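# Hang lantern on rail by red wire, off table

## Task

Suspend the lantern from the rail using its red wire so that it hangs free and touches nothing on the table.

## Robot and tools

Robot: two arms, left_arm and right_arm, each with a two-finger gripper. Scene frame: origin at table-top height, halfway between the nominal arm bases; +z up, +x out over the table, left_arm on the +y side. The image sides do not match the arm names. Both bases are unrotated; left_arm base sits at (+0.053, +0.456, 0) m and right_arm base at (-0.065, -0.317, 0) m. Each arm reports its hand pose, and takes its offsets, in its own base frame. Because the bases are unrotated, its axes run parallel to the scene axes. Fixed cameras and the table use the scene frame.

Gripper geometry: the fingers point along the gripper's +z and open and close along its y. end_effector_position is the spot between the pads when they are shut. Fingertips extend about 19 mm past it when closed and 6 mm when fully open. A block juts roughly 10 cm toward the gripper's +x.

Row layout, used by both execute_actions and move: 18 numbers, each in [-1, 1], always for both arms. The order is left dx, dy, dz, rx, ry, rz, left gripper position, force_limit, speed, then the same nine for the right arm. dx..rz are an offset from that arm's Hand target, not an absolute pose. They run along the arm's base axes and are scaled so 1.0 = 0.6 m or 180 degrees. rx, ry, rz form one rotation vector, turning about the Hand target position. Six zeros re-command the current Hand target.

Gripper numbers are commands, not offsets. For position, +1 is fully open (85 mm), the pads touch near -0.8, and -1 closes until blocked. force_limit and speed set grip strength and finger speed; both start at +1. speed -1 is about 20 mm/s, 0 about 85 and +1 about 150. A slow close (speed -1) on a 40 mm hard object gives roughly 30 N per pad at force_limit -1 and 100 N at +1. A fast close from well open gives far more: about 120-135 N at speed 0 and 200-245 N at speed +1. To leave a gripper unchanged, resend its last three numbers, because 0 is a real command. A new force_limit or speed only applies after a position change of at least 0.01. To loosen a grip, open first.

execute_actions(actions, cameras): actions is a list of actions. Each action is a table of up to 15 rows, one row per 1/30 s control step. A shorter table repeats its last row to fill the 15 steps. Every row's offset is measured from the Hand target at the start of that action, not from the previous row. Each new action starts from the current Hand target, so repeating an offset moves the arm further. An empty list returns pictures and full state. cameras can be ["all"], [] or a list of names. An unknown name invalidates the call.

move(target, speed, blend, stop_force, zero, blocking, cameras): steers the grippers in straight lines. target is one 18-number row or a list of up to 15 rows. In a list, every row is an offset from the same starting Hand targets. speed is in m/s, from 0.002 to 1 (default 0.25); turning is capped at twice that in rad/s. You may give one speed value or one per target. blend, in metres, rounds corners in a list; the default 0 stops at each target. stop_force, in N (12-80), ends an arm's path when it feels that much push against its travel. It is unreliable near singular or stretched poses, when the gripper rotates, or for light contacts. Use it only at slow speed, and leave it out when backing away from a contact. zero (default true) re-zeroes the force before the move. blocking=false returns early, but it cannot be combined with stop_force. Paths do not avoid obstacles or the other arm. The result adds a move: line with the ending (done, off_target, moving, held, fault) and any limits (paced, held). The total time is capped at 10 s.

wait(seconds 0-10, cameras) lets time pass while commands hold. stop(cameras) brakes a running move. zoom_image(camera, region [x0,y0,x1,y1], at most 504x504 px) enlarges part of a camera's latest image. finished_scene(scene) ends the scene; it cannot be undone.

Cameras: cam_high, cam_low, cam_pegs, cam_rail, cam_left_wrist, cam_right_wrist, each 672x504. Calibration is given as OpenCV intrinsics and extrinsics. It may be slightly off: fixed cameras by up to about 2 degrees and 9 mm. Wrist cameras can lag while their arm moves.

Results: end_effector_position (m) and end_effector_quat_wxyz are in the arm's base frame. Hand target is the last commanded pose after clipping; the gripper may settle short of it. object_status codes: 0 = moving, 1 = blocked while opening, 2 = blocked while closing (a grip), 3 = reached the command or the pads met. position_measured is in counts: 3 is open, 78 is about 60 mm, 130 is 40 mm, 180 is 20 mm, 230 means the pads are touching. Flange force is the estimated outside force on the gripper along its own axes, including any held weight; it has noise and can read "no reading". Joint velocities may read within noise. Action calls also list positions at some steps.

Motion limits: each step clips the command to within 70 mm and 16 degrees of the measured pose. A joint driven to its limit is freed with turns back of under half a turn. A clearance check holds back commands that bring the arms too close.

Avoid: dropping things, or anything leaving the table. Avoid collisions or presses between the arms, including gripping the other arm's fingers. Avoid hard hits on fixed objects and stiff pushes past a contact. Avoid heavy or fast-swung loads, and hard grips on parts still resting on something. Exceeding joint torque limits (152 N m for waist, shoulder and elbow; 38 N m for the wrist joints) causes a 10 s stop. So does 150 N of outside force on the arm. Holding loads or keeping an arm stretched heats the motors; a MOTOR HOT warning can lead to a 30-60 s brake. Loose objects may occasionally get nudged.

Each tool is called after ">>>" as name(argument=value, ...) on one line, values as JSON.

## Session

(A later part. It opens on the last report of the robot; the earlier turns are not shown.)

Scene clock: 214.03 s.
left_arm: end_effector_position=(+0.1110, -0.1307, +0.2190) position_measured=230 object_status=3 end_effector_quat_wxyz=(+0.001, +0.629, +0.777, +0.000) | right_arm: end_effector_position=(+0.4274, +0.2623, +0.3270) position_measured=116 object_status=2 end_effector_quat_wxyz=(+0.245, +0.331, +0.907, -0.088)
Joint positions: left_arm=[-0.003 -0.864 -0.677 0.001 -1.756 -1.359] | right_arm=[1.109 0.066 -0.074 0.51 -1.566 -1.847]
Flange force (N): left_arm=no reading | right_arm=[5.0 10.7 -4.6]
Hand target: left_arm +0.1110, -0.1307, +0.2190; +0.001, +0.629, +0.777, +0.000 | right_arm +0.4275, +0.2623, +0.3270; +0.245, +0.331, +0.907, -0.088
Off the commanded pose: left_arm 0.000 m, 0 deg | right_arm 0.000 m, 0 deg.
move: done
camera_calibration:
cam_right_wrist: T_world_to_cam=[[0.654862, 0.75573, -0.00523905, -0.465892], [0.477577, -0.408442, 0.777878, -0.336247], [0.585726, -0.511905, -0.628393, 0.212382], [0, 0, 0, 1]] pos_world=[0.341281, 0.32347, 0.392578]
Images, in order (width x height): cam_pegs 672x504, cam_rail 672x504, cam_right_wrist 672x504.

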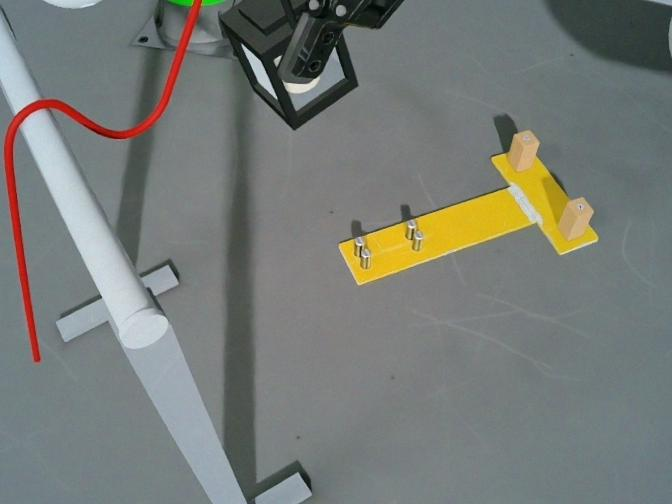

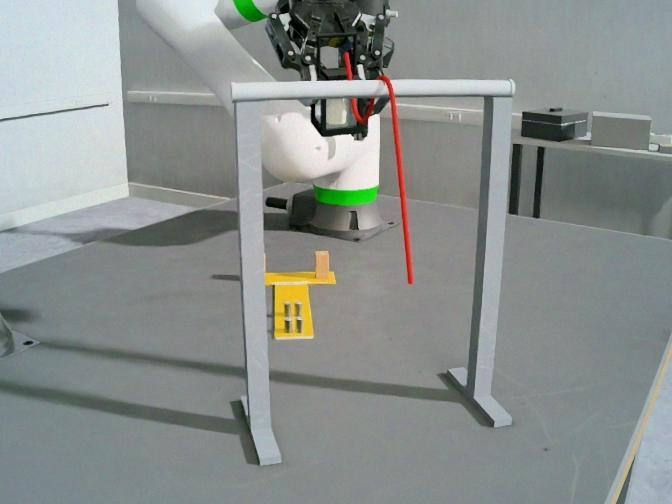

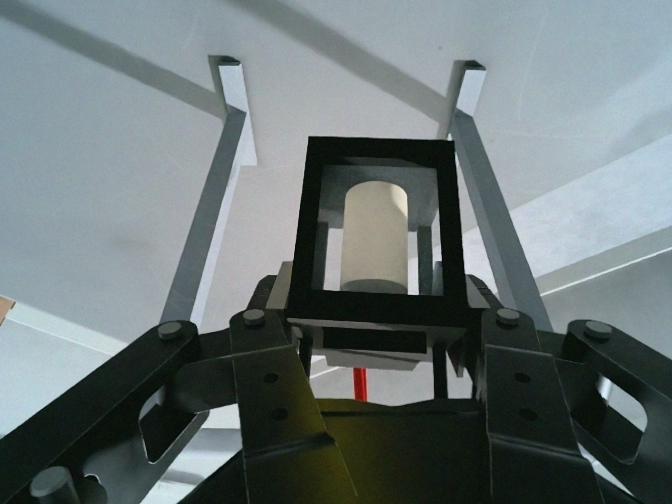

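>>> move(target=[0,0,0,0,0,0,-0.97,-1,-1,0.0433,-0.0365,-0.015,0,0,0,-1,-0.8,-1], speed=0.05, cameras=["cam_rail","cam_pegs","cam_right_wrist"])

>>> zoom_image(camera="cam_rail", region=[260, 0, 440, 180])

>>> zoom_image(camera="cam_pegs", region=[0, 0, 350, 250])

>>> zoom_image(camera="cam_right_wrist", region=[250, 280, 500, 430])

Scene clock: 215.70 s.
left_arm: end_effector_position=(+0.1110, -0.1307, +0.2190) position_measured=230 object_status=3 end_effector_quat_wxyz=(+0.001, +0.629, +0.777, +0.000) | right_arm: end_effector_position=(+0.4534, +0.2404, +0.3180) position_measured=116 object_status=2 end_effector_quat_wxyz=(+0.245, +0.331, +0.907, -0.088)
Joint positions: left_arm=[-0.003 -0.864 -0.677 0.001 -1.756 -1.359] | right_arm=[1.036 0.069 -0.093 0.519 -1.511 -1.795]
Flange force (N): left_arm=no reading | right_arm=[1.7 9.3 -3.3]
Hand target: left_arm +0.1110, -0.1307, +0.2190; +0.001, +0.629, +0.777, +0.000 | right_arm +0.4535, +0.2404, +0.3180; +0.245, +0.331, +0.907, -0.088
Off the commanded pose: left_arm 0.000 m, 0 deg | right_arm 0.000 m, 0 deg.
move: done
camera_calibration:
cam_right_wrist: T_world_to_cam=[[0.654862, 0.75573, -0.00523905, -0.466491], [0.477577, -0.408442, 0.777878, -0.350567], [0.585726, -0.511905, -0.628393, 0.180338], [0, 0, 0, 1]] pos_world=[0.367281, 0.30167, 0.383578]
Images, in order (width x height): cam_pegs 672x504, cam_rail 672x504, cam_right_wrist 672x504.

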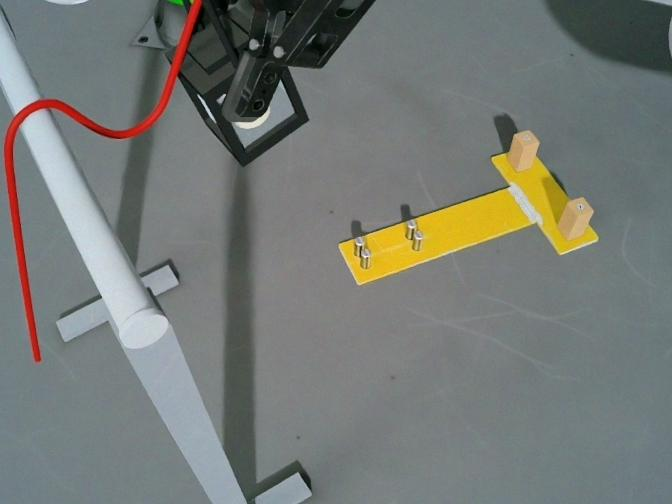

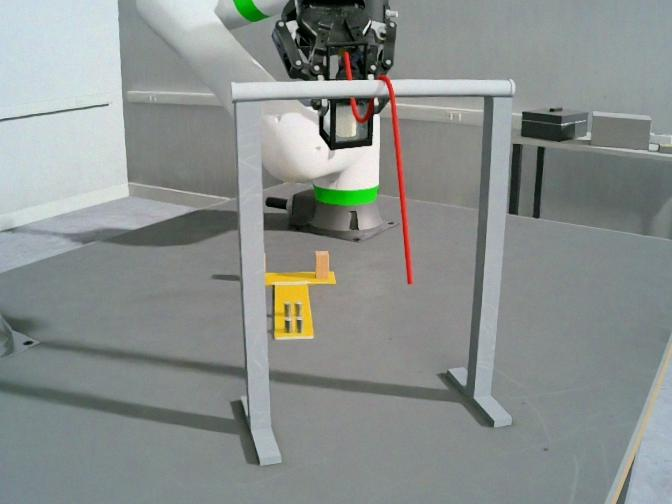

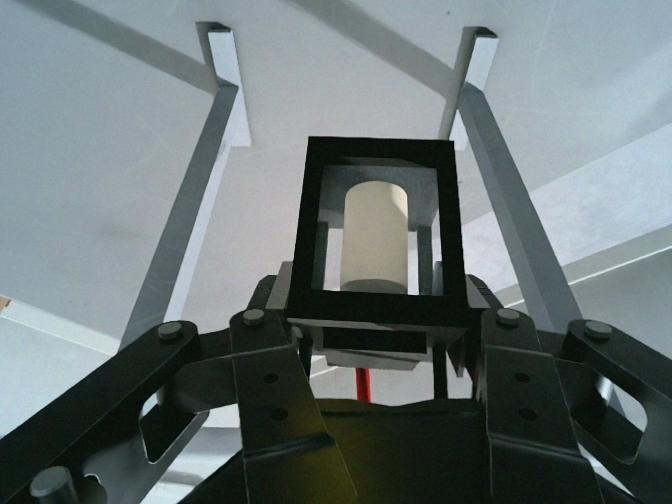

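Scaled by 2.800 from the camera's 672x504 image, which has a finer 960x720 frame.

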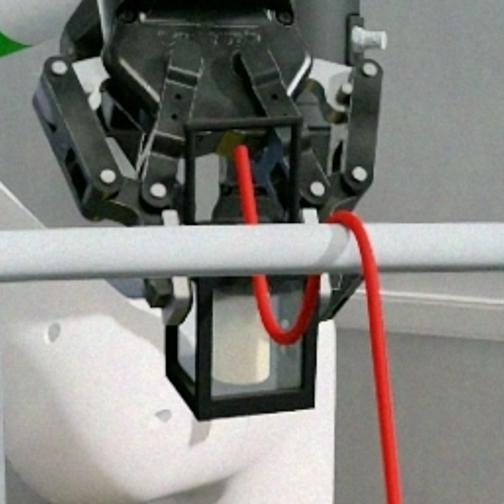

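Scaled by 1.440 from the camera's 672x504 image, which has a finer 960x720 frame.

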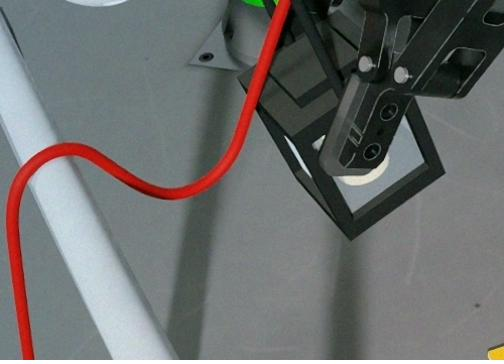

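Scaled by 2.016 from the camera's 672x504 image, which has a finer 960x720 frame.

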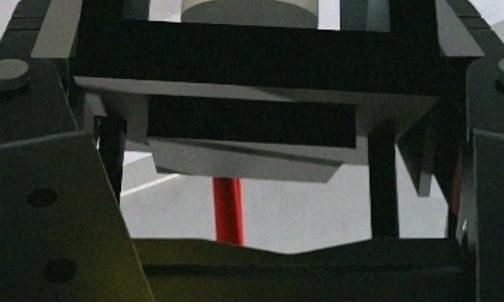

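>>> move(target=[0,0,0,0,0,0,-0.97,-1,-1,0.023,-0.0193,-0.035,0,0,0,-1,-0.8,-1], speed=0.05, cameras=["cam_rail","cam_pegs","cam_right_wrist"])

>>> zoom_image(camera="cam_rail", region=[260, 0, 440, 180])

>>> zoom_image(camera="cam_pegs", region=[0, 0, 350, 250])

Scene clock: 217.13 s.
left_arm: end_effector_position=(+0.1110, -0.1307, +0.2190) position_measured=230 object_status=3 end_effector_quat_wxyz=(+0.001, +0.629, +0.777, +0.000) | right_arm: end_effector_position=(+0.4672, +0.2289, +0.2971) position_measured=116 object_status=2 end_effector_quat_wxyz=(+0.245, +0.331, +0.907, -0.088)
Joint positions: left_arm=[-0.003 -0.864 -0.677 0.001 -1.756 -1.359] | right_arm=[0.997 0.075 -0.137 0.526 -1.448 -1.786]
Flange force (N): left_arm=no reading | right_arm=[1.7 10.5 -4.3]
Hand target: left_arm +0.1110, -0.1307, +0.2190; +0.001, +0.629, +0.777, +0.000 | right_arm +0.4673, +0.2288, +0.2970; +0.245, +0.331, +0.907, -0.088
Off the commanded pose: left_arm 0.000 m, 0 deg | right_arm 0.000 m, 0 deg.
move: done
camera_calibration:
cam_right_wrist: T_world_to_cam=[[0.6549, 0.755697, -0.00528041, -0.46686], [0.477651, -0.408506, 0.7778, -0.345619], [0.585624, -0.511903, -0.62849, 0.153257], [0, 0, 0, 1]] pos_world=[0.381081, 0.29007, 0.362677]
Images, in order (width x height): cam_pegs 672x504, cam_rail 672x504, cam_right_wrist 672x504.

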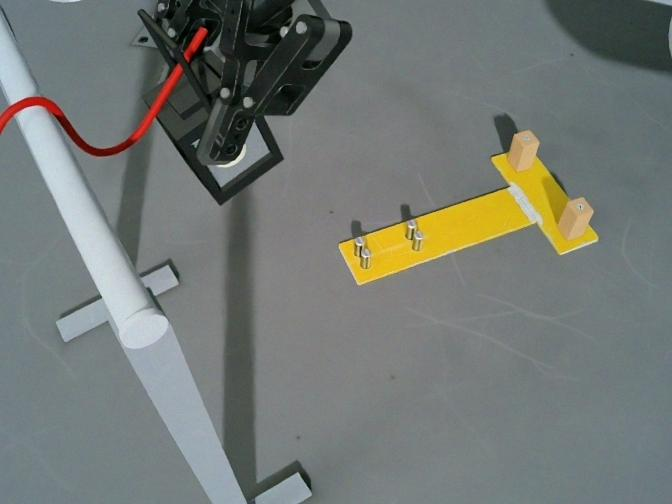

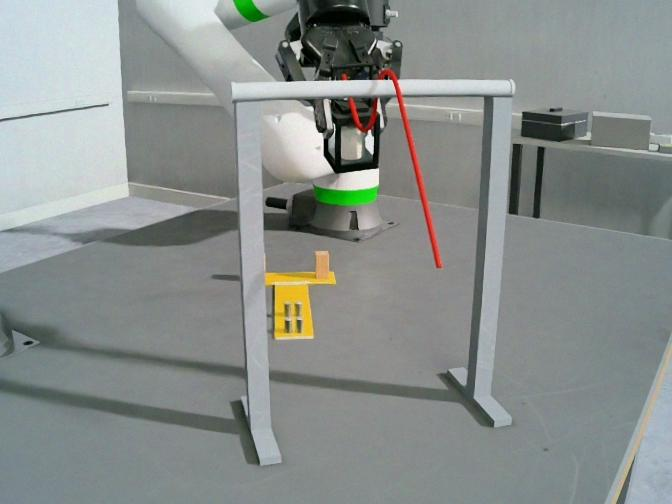

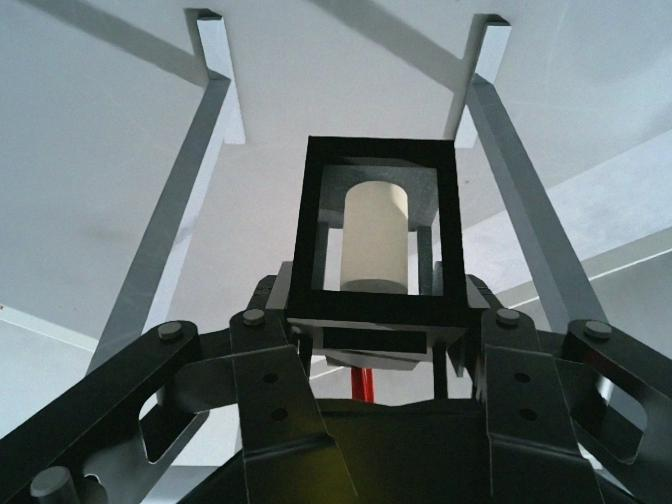

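Scaled by 2.800 from the camera's 672x504 image, which has a finer 960x720 frame.

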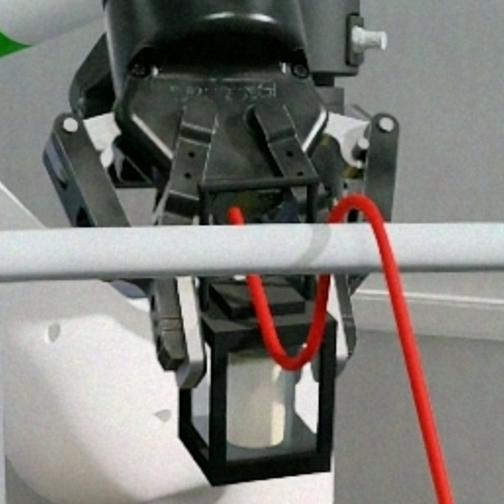

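Scaled by 1.440 from the camera's 672x504 image, which has a finer 960x720 frame.

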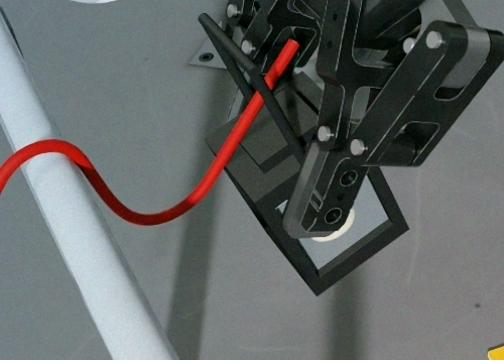

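>>> zoom_image(camera="cam_pegs", region=[120, 0, 260, 120])

>>> zoom_image(camera="cam_rail", region=[320, 40, 400, 140])

Scaled by 3.600 from the camera's 672x504 image, which has a finer 960x720 frame.

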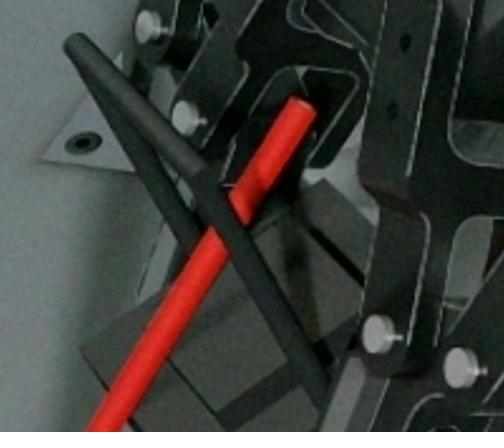

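Scaled by 5.040 from the camera's 672x504 image, which has a finer 960x720 frame.

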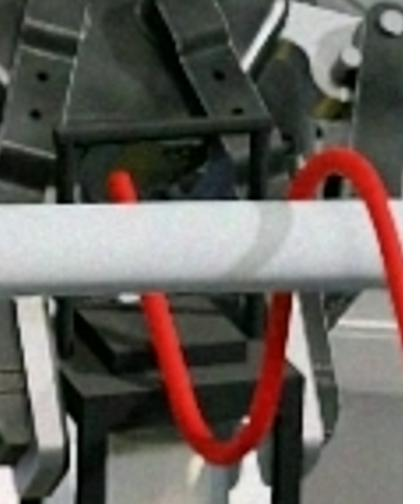

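>>> move(target=[0,0,0,0,0,0,-0.97,-1,-1,0.0495,-0.0463,-0.0583,-0.0536,-0.0638,0,-1,-0.8,-1], speed=0.04, cameras=["cam_rail","cam_pegs","cam_right_wrist"])

>>> zoom_image(camera="cam_rail", region=[260, 0, 440, 180])

>>> zoom_image(camera="cam_pegs", region=[30, 0, 300, 220])

Scene clock: 223.17 s.
left_arm: end_effector_position=(+0.1110, -0.1307, +0.2190) position_measured=230 object_status=3 end_effector_quat_wxyz=(+0.001, +0.629, +0.777, +0.000) | right_arm: end_effector_position=(+0.4969, +0.2011, +0.2620) position_measured=116 object_status=2 end_effector_quat_wxyz=(+0.361, +0.316, +0.868, -0.130)
Joint positions: left_arm=[-0.003 -0.864 -0.677 0.001 -1.756 -1.359] | right_arm=[0.999 0.097 -0.373 0.81 -1.328 -1.998]
Flange force (N): left_arm=no reading | right_arm=[2.5 8.8 -2.6]
Hand target: left_arm +0.1110, -0.1307, +0.2190; +0.001, +0.629, +0.777, +0.000 | right_arm +0.4970, +0.2010, +0.2620; +0.361, +0.316, +0.868, -0.131
Off the commanded pose: left_arm 0.000 m, 0 deg | right_arm 0.000 m, 0 deg.
move: done
camera_calibration:
cam_right_wrist: T_world_to_cam=[[0.655502, 0.755192, -0.00116534, -0.466689], [0.307218, -0.265253, 0.913925, -0.323663], [0.68988, -0.599438, -0.405882, 0.00705503], [0, 0, 0, 1]] pos_world=[0.400483, 0.270817, 0.298123]
Images, in order (width x height): cam_pegs 672x504, cam_rail 672x504, cam_right_wrist 672x504.

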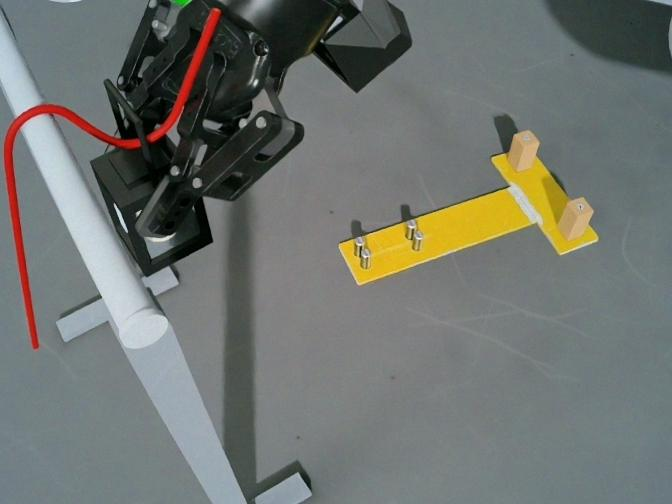

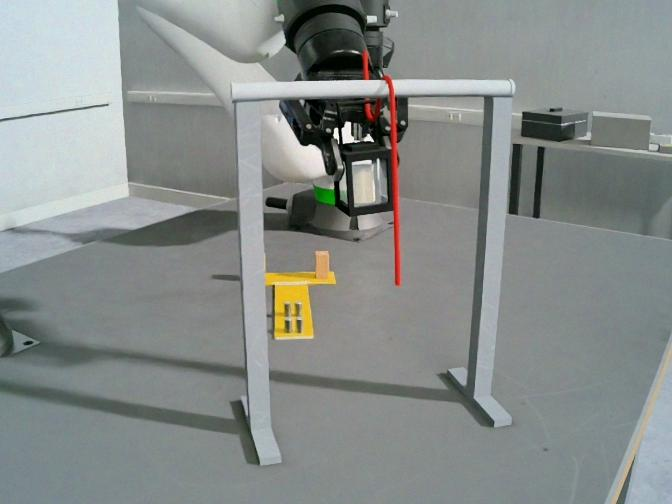

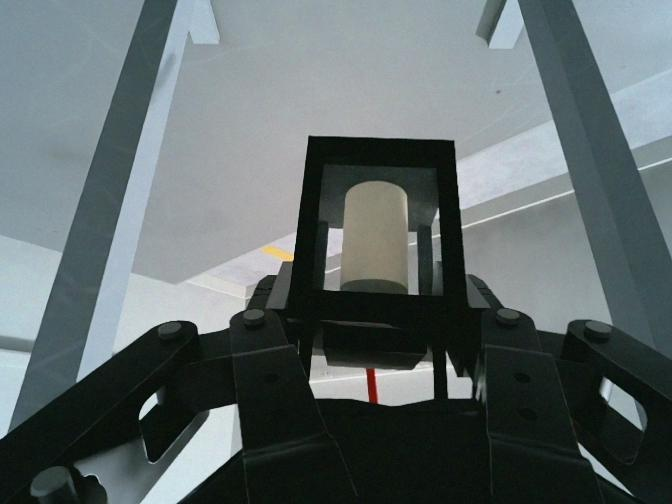

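Scaled by 2.800 from the camera's 672x504 image, which has a finer 960x720 frame.

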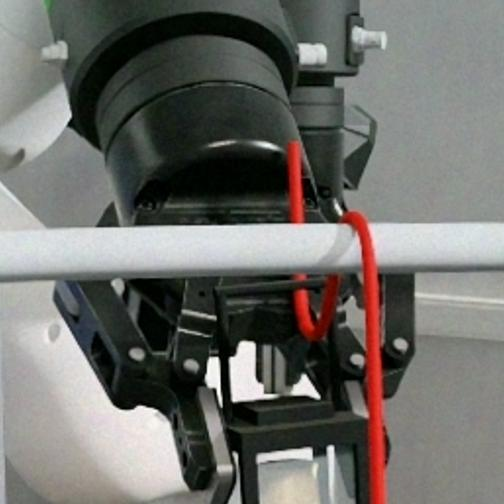

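Scaled by 1.867 from the camera's 672x504 image, which has a finer 960x720 frame.

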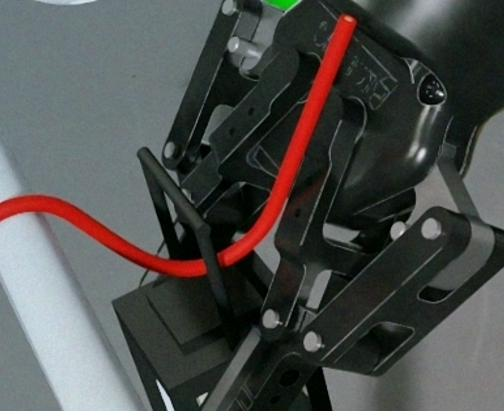

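>>> move(target=[0,0,0,0,0,0,-0.97,-1,-1,0.007,0.007,-0.008,0,0,0,-1,-0.8,-1], speed=0.02)

>>> move(target=[0,0,0,0,0,0,-0.97,-1,-1,0.002,-0.002,-0.05,0,0,0,-1,-0.8,-1], speed=0.01, stop_force=12, cameras=["cam_rail","cam_pegs","cam_right_wrist"])

>>> zoom_image(camera="cam_rail", region=[280, 40, 440, 200])

>>> zoom_image(camera="cam_pegs", region=[30, 0, 300, 220])

Scene clock: 224.80 s.
left_arm: end_effector_position=(+0.1110, -0.1307, +0.2190) position_measured=230 object_status=3 end_effector_quat_wxyz=(+0.001, +0.629, +0.777, +0.000) | right_arm: end_effector_position=(+0.5011, +0.2052, +0.2573) position_measured=116 object_status=2 end_effector_quat_wxyz=(+0.361, +0.316, +0.868, -0.131)
Joint positions: left_arm=[-0.003 -0.864 -0.677 0.001 -1.756 -1.359] | right_arm=[0.996 0.114 -0.366 0.813 -1.319 -2.003]
Flange force (N): left_arm=no reading | right_arm=[2.3 8.5 -2.4]
Hand target: left_arm +0.1110, -0.1307, +0.2190; +0.001, +0.629, +0.777, +0.000 | right_arm +0.5012, +0.2052, +0.2572; +0.361, +0.316, +0.868, -0.131
Off the commanded pose: left_arm 0.000 m, 0 deg | right_arm 0.000 m, 0 deg.
move: done

Scene clock: 228.60 s.
left_arm: end_effector_position=(+0.1110, -0.1307, +0.2190) position_measured=230 object_status=3 end_effector_quat_wxyz=(+0.001, +0.629, +0.777, +0.000) | right_arm: end_effector_position=(+0.5024, +0.2040, +0.2272) position_measured=116 object_status=2 end_effector_quat_wxyz=(+0.361, +0.316, +0.868, -0.131)
Joint positions: left_arm=[-0.003 -0.864 -0.677 0.001 -1.756 -1.359] | right_arm=[0.989 0.136 -0.416 0.83 -1.266 -2.054]
Flange force (N): left_arm=no reading | right_arm=[1.9 9.5 -2.8]
Hand target: left_arm +0.1110, -0.1307, +0.2190; +0.001, +0.629, +0.777, +0.000 | right_arm +0.5024, +0.2040, +0.2272; +0.361, +0.316, +0.868, -0.131
Off the commanded pose: left_arm 0.000 m, 0 deg | right_arm 0.000 m, 0 deg.
move: done
camera_calibration:
cam_right_wrist: T_world_to_cam=[[0.655523, 0.755174, -0.00110573, -0.47262], [0.307112, -0.265248, 0.913962, -0.292721], [0.689907, -0.599463, -0.405799, -0.00909184], [0, 0, 0, 1]] pos_world=[0.405983, 0.273816, 0.263323]
Images, in order (width x height): cam_pegs 672x504, cam_rail 672x504, cam_right_wrist 672x504.

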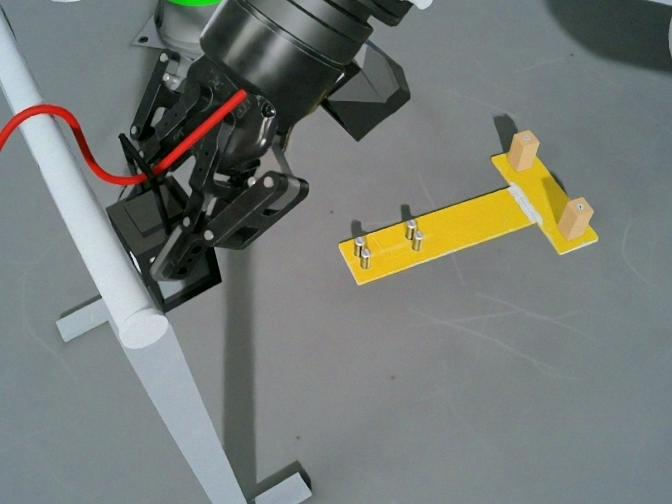

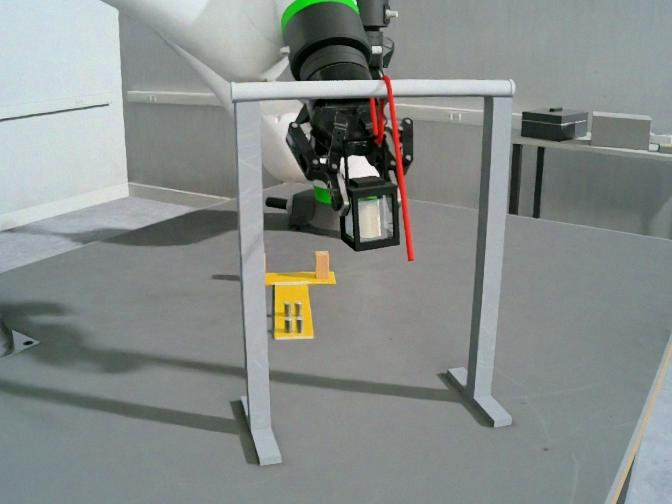

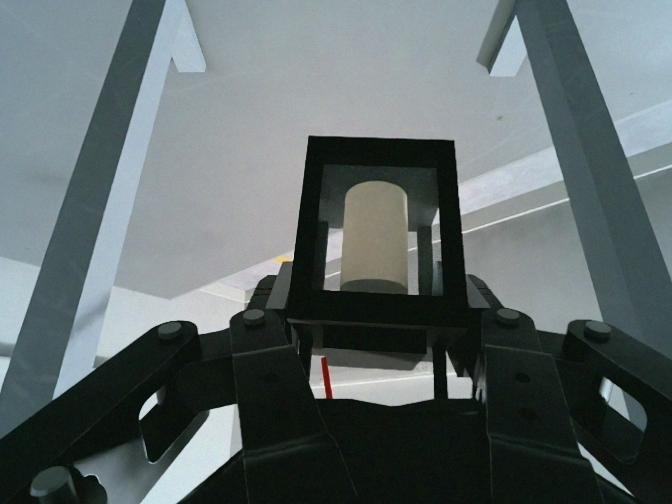

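Scaled by 3.150 from the camera's 672x504 image, which has a finer 960x720 frame.

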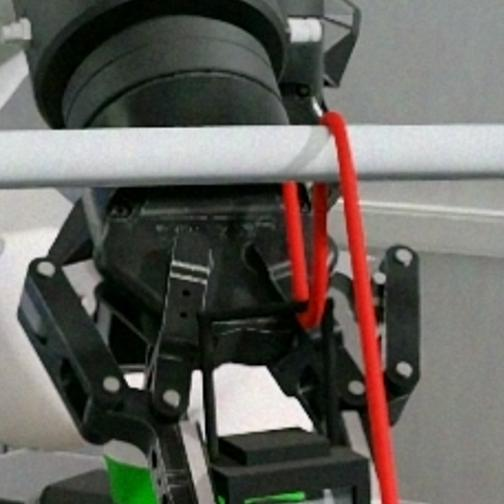

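Scaled by 1.867 from the camera's 672x504 image, which has a finer 960x720 frame.

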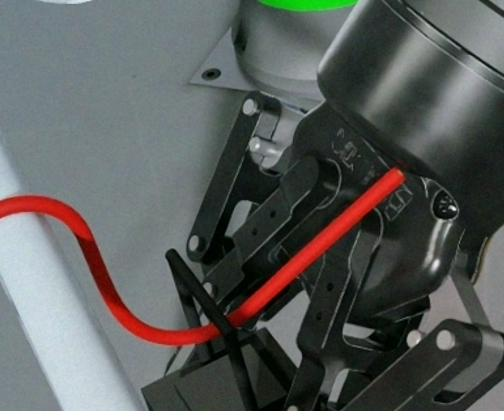

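>>> move(target=[[0,0,0,0,0,0,-0.97,-1,-1,0.019,-0.016,0.0,0,0,0,-1,-0.8,-1],[0,0,0,0,0,0,-0.97,-1,-1,0.021,-0.0175,-0.06,0,0,0,-1,-0.8,-1]], speed=0.01, stop_force=12, cameras=["cam_rail","cam_pegs"])

>>> zoom_image(camera="cam_rail", region=[280, 40, 440, 200])

>>> zoom_image(camera="cam_pegs", region=[30, 0, 300, 220])

Scene clock: 233.40 s.
left_arm: end_effector_position=(+0.1110, -0.1307, +0.2190) position_measured=230 object_status=3 end_effector_quat_wxyz=(+0.001, +0.629, +0.777, +0.000) | right_arm: end_effector_position=(+0.5143, +0.1940, +0.2115) position_measured=116 object_status=2 end_effector_quat_wxyz=(+0.361, +0.316, +0.867, -0.131)
Joint positions: left_arm=[-0.003 -0.864 -0.677 0.001 -1.756 -1.359] | right_arm=[0.952 0.152 -0.439 0.854 -1.216 -2.063]
Flange force (N): left_arm=no reading | right_arm=[-9.6 8.3 -8.7]
Hand target: left_arm +0.1110, -0.1307, +0.2190; +0.001, +0.629, +0.777, +0.000 | right_arm +0.5143, +0.1940, +0.2115; +0.361, +0.317, +0.867, -0.130 (not the last commanded pose)
Off the commanded pose: left_arm 0.000 m, 0 deg | right_arm 0.020 m, 0 deg.
move: contact (right_arm); path passed 1 of 2 targets
Images, in order (width x height): cam_pegs 672x504, cam_rail 672x504.

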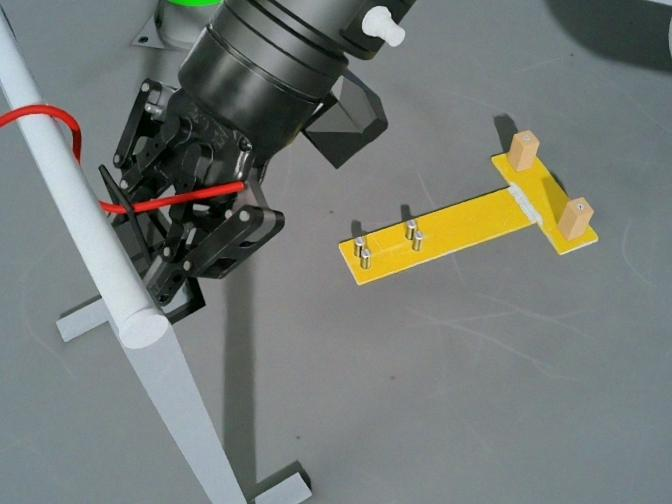

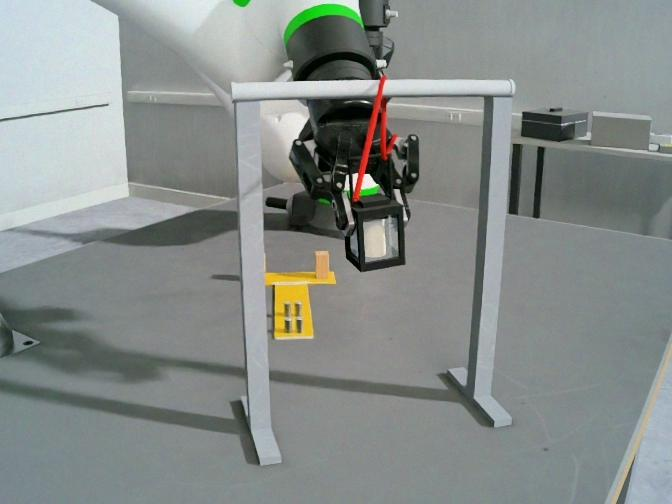

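Scaled by 3.150 from the camera's 672x504 image, which has a finer 960x720 frame.

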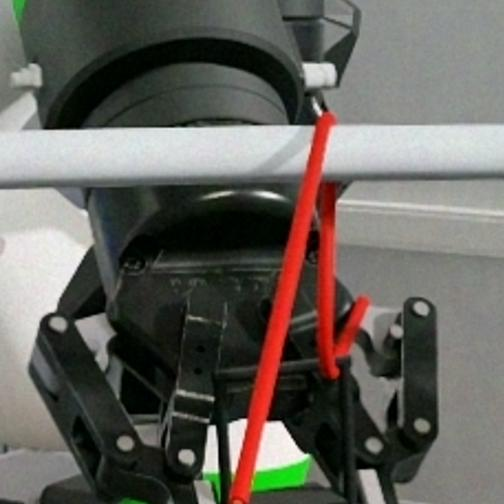

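Scaled by 1.867 from the camera's 672x504 image, which has a finer 960x720 frame.

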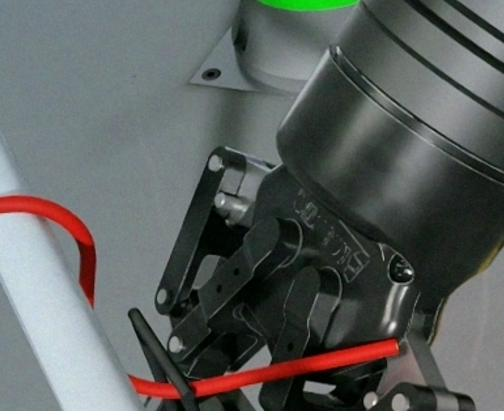

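>>> move(target=[[0,0,0,0,0,0,-0.97,-1,-1,0,0,0.014,0,0,0,-1,-0.8,-1],[0,0,0,0,0,0,-0.97,-1,-1,0.014,0.017,0.014,0,0,0,-1,-0.8,-1]], speed=0.03, cameras=["cam_rail","cam_pegs"])

>>> zoom_image(camera="cam_rail", region=[320, 60, 430, 170])

>>> zoom_image(camera="cam_pegs", region=[30, 90, 300, 310])

Scene clock: 235.60 s.
left_arm: end_effector_position=(+0.1110, -0.1307, +0.2190) position_measured=230 object_status=3 end_effector_quat_wxyz=(+0.001, +0.629, +0.777, +0.000) | right_arm: end_effector_position=(+0.5227, +0.2042, +0.2199) position_measured=116 object_status=2 end_effector_quat_wxyz=(+0.361, +0.317, +0.867, -0.130)
Joint positions: left_arm=[-0.003 -0.864 -0.677 0.001 -1.756 -1.359] | right_arm=[0.951 0.176 -0.39 0.847 -1.232 -2.042]
Flange force (N): left_arm=no reading | right_arm=[1.5 10.1 -3.6]
Hand target: left_arm +0.1110, -0.1307, +0.2190; +0.001, +0.629, +0.777, +0.000 | right_arm +0.5227, +0.2042, +0.2199; +0.361, +0.317, +0.867, -0.130
Off the commanded pose: left_arm 0.000 m, 0 deg | right_arm 0.000 m, 0 deg.
move: done
Images, in order (width x height): cam_pegs 672x504, cam_rail 672x504.

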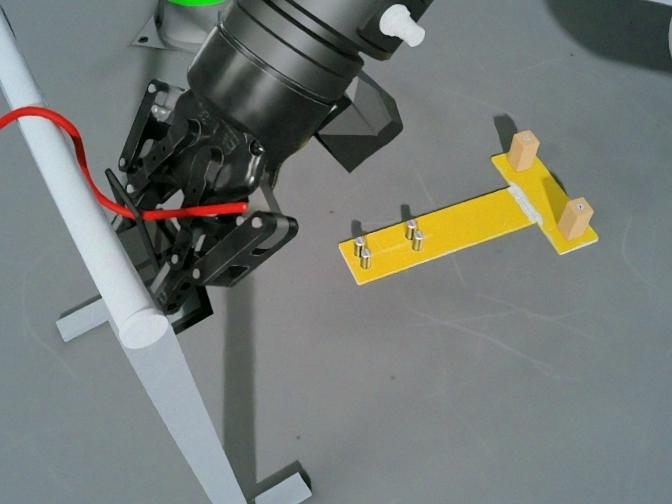

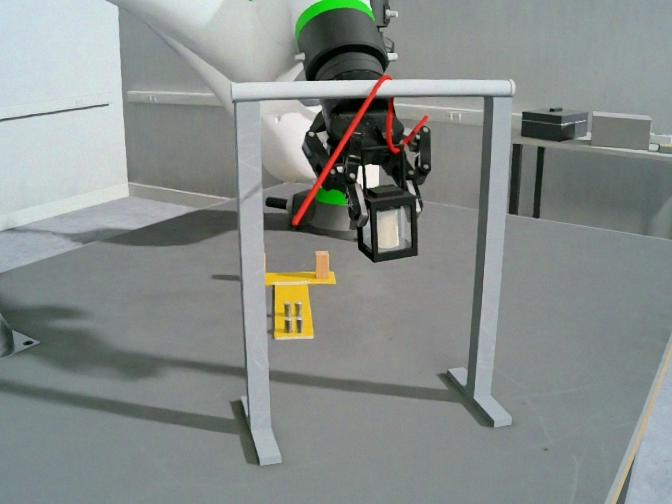

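Scaled by 4.582 from the camera's 672x504 image, which has a finer 960x720 frame.

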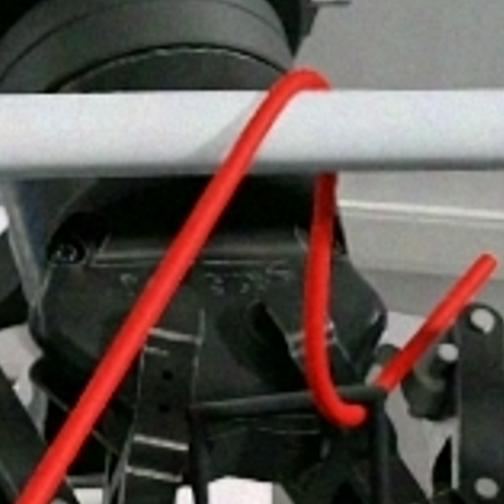

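Scaled by 1.867 from the camera's 672x504 image, which has a finer 960x720 frame.

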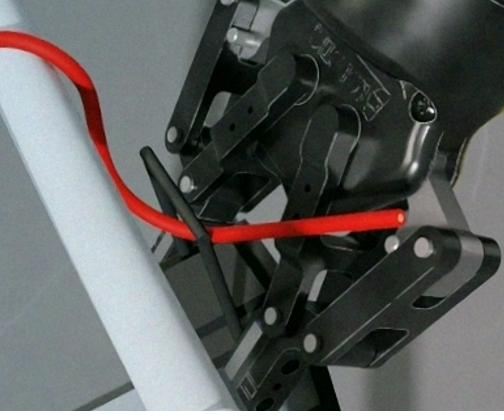

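>>> move(target=[0,0,0,0,0,0,-0.97,-1,-1,0,0,0.03,0,0,0,-1,-0.8,-1], speed=0.04)

>>> wait(seconds=1.5, cameras=["cam_rail","cam_pegs"])

>>> zoom_image(camera="cam_rail", region=[320, 60, 430, 170])

>>> zoom_image(camera="cam_pegs", region=[30, 60, 300, 280])

Scene clock: 237.33 s.
left_arm: end_effector_position=(+0.1110, -0.1307, +0.2190) position_measured=230 object_status=3 end_effector_quat_wxyz=(+0.001, +0.629, +0.777, +0.000) | right_arm: end_effector_position=(+0.5227, +0.2042, +0.2378) position_measured=116 object_status=2 end_effector_quat_wxyz=(+0.361, +0.317, +0.867, -0.130)
Joint positions: left_arm=[-0.003 -0.864 -0.677 0.001 -1.756 -1.359] | right_arm=[0.953 0.162 -0.362 0.836 -1.262 -2.01]
Flange force (N): left_arm=no reading | right_arm=[2.1 9.5 -2.5]
Hand target: left_arm +0.1110, -0.1307, +0.2190; +0.001, +0.629, +0.777, +0.000 | right_arm +0.5227, +0.2042, +0.2379; +0.361, +0.317, +0.867, -0.130
Off the commanded pose: left_arm 0.000 m, 0 deg | right_arm 0.000 m, 0 deg.
move: done

Scene clock: 238.83 s.
left_arm: end_effector_position=(+0.1110, -0.1307, +0.2190) position_measured=230 object_status=3 end_effector_quat_wxyz=(+0.001, +0.629, +0.777, +0.000) | right_arm: end_effector_position=(+0.5227, +0.2042, +0.2379) position_measured=116 object_status=2 end_effector_quat_wxyz=(+0.361, +0.317, +0.867, -0.130)
Joint positions: left_arm=[-0.003 -0.864 -0.677 0.001 -1.756 -1.359] | right_arm=[0.953 0.162 -0.361 0.835 -1.262 -2.01]
Flange force (N): left_arm=no reading | right_arm=[2.2 9.0 -2.4]
Hand target: left_arm +0.1110, -0.1307, +0.2190; +0.001, +0.629, +0.777, +0.000 | right_arm +0.5227, +0.2042, +0.2379; +0.361, +0.317, +0.867, -0.130
Tool commands: left_gripper/position=-0.97 left_gripper/force_limit=-1.0 left_gripper/speed=-1.0 right_gripper/position=-1.0 right_gripper/force_limit=-0.8 right_gripper/speed=-1.0
Off the commanded pose: left_arm 0.000 m, 0 deg | right_arm 0.000 m, 0 deg.
wait: 1.50 s; at rest by 0.17 s
Images, in order (width x height): cam_pegs 672x504, cam_rail 672x504.

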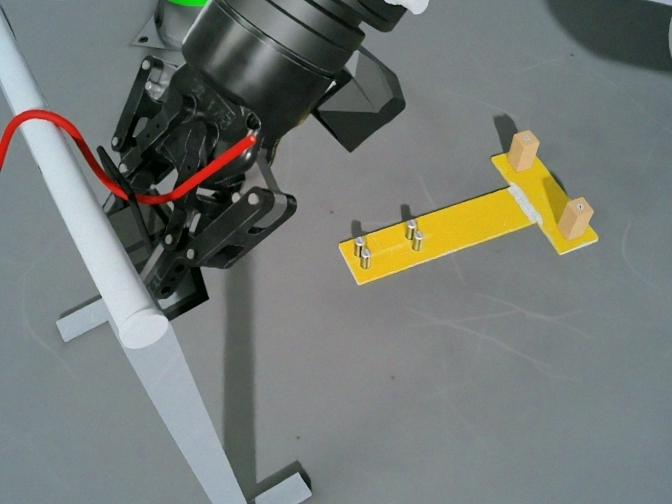

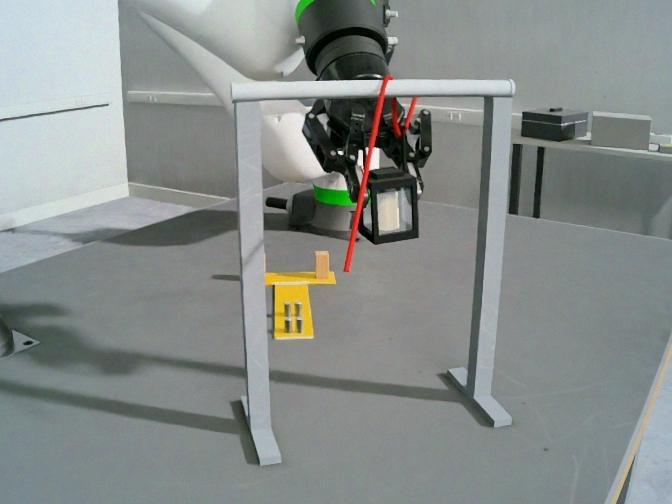

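Scaled by 4.582 from the camera's 672x504 image, which has a finer 960x720 frame.

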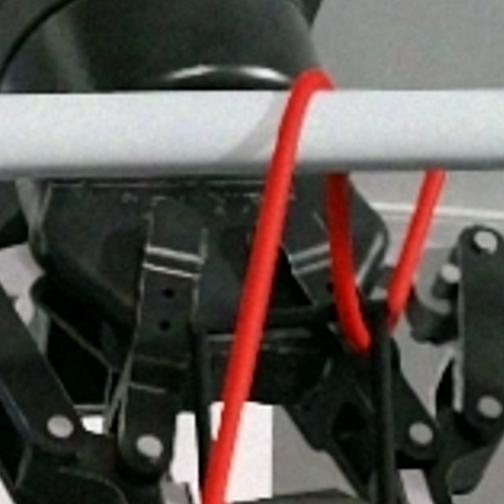

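Scaled by 1.867 from the camera's 672x504 image, which has a finer 960x720 frame.

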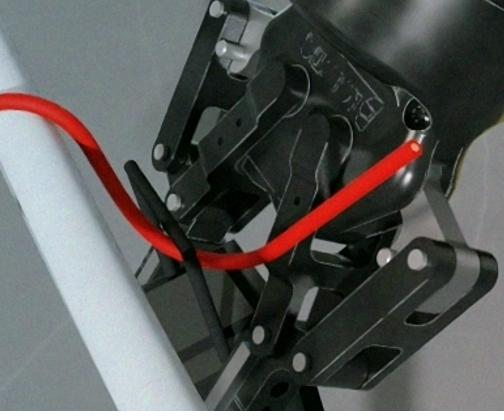

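>>> move(target=[0,0,0,0,0,0,-0.97,-1,-1,0.016,0.019,0,0,0,0,-1,-0.8,-1], speed=0.03, cameras=["cam_rail","cam_pegs"])

>>> zoom_image(camera="cam_rail", region=[320, 60, 430, 170])

>>> zoom_image(camera="cam_pegs", region=[30, 60, 300, 280])

Scene clock: 240.43 s.
left_arm: end_effector_position=(+0.1110, -0.1307, +0.2190) position_measured=230 object_status=3 end_effector_quat_wxyz=(+0.001, +0.629, +0.777, +0.000) | right_arm: end_effector_position=(+0.5323, +0.2156, +0.2379) position_measured=116 object_status=2 end_effector_quat_wxyz=(+0.361, +0.317, +0.867, -0.130)
Joint positions: left_arm=[-0.003 -0.864 -0.677 0.001 -1.756 -1.359] | right_arm=[0.951 0.197 -0.32 0.835 -1.265 -2.004]
Flange force (N): left_arm=no reading | right_arm=[1.7 10.2 -2.3]
Hand target: left_arm +0.1110, -0.1307, +0.2190; +0.001, +0.629, +0.777, +0.000 | right_arm +0.5323, +0.2156, +0.2379; +0.361, +0.317, +0.867, -0.130
Off the commanded pose: left_arm 0.000 m, 0 deg | right_arm 0.000 m, 0 deg.
move: done
Images, in order (width x height): cam_pegs 672x504, cam_rail 672x504.

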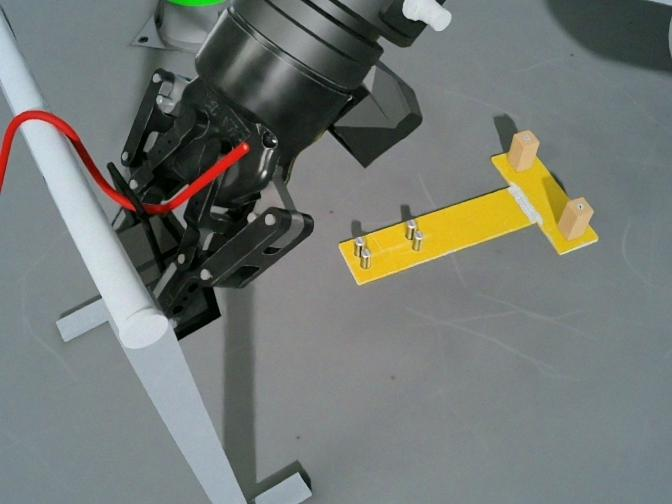

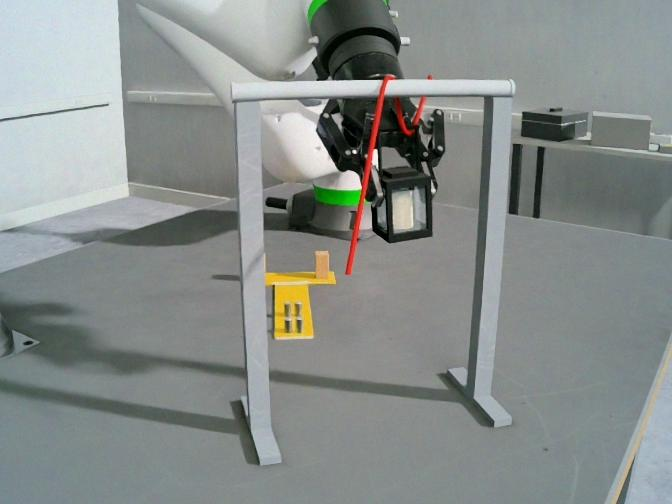

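Scaled by 4.582 from the camera's 672x504 image, which has a finer 960x720 frame.

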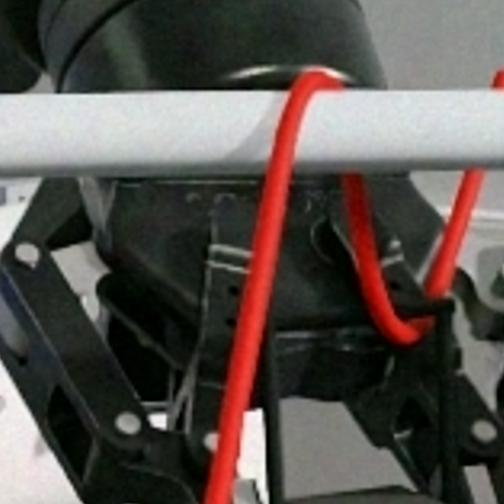

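Scaled by 1.867 from the camera's 672x504 image, which has a finer 960x720 frame.

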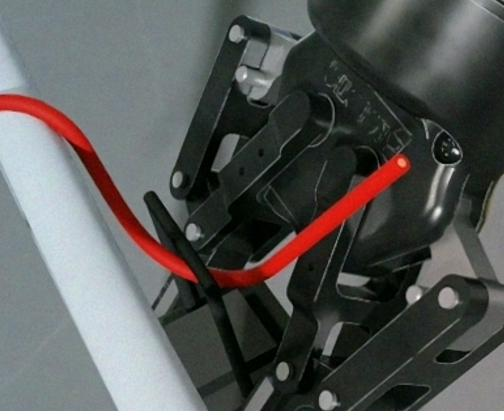

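>>> move(target=[0,0,0,0,0,0,-0.97,-1,-1,0.003,0.004,-0.07,0,0,0,-1,-0.8,-1], speed=0.01, stop_force=12, cameras=["cam_rail","cam_pegs"])

>>> zoom_image(camera="cam_rail", region=[320, 60, 450, 190])

>>> zoom_image(camera="cam_pegs", region=[30, 90, 300, 310])

Scene clock: 244.10 s.
left_arm: end_effector_position=(+0.1110, -0.1307, +0.2190) position_measured=230 object_status=3 end_effector_quat_wxyz=(+0.001, +0.629, +0.777, +0.000) | right_arm: end_effector_position=(+0.5334, +0.2170, +0.2140) position_measured=116 object_status=2 end_effector_quat_wxyz=(+0.361, +0.317, +0.867, -0.131)
Joint positions: left_arm=[-0.003 -0.864 -0.677 0.001 -1.756 -1.359] | right_arm=[0.948 0.22 -0.353 0.85 -1.226 -2.046]
Flange force (N): left_arm=no reading | right_arm=[-9.5 6.2 -8.4]
Hand target: left_arm +0.1110, -0.1307, +0.2190; +0.001, +0.629, +0.777, +0.000 | right_arm +0.5333, +0.2170, +0.2140; +0.361, +0.317, +0.867, -0.130 (not the last commanded pose)
Off the commanded pose: left_arm 0.000 m, 0 deg | right_arm 0.018 m, 0 deg.
move: contact (right_arm)
Images, in order (width x height): cam_pegs 672x504, cam_rail 672x504.

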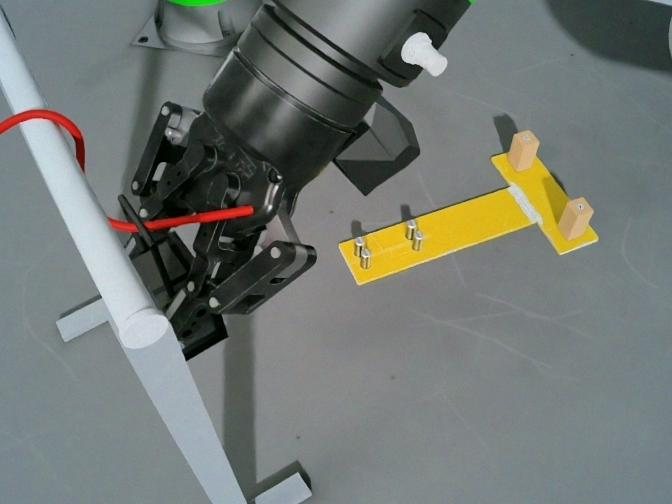

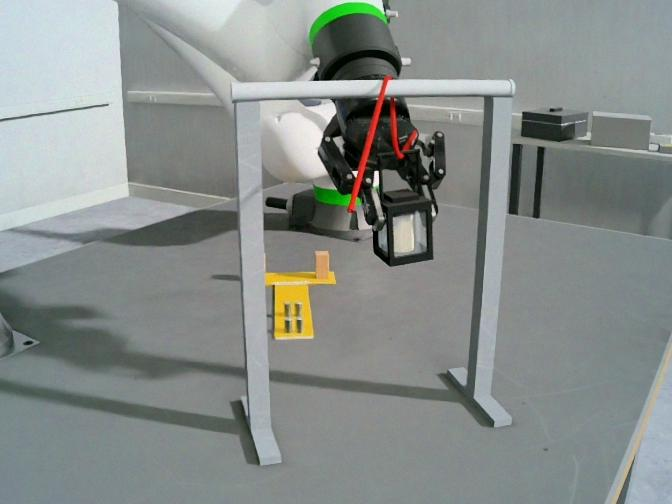

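Scaled by 3.877 from the camera's 672x504 image, which has a finer 960x720 frame.

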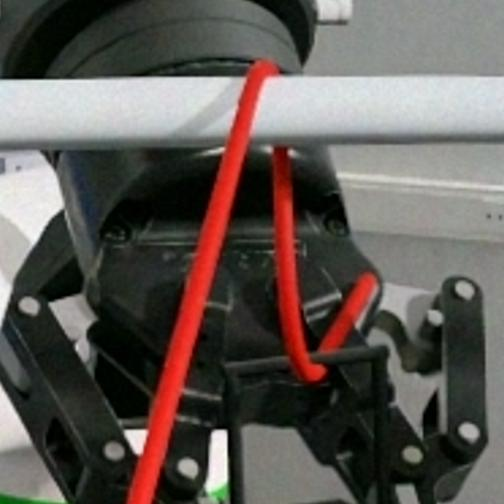

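Scaled by 1.867 from the camera's 672x504 image, which has a finer 960x720 frame.

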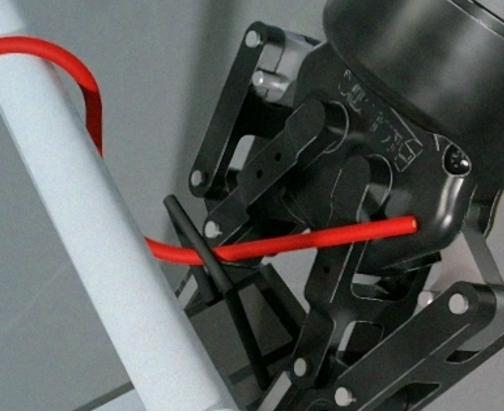

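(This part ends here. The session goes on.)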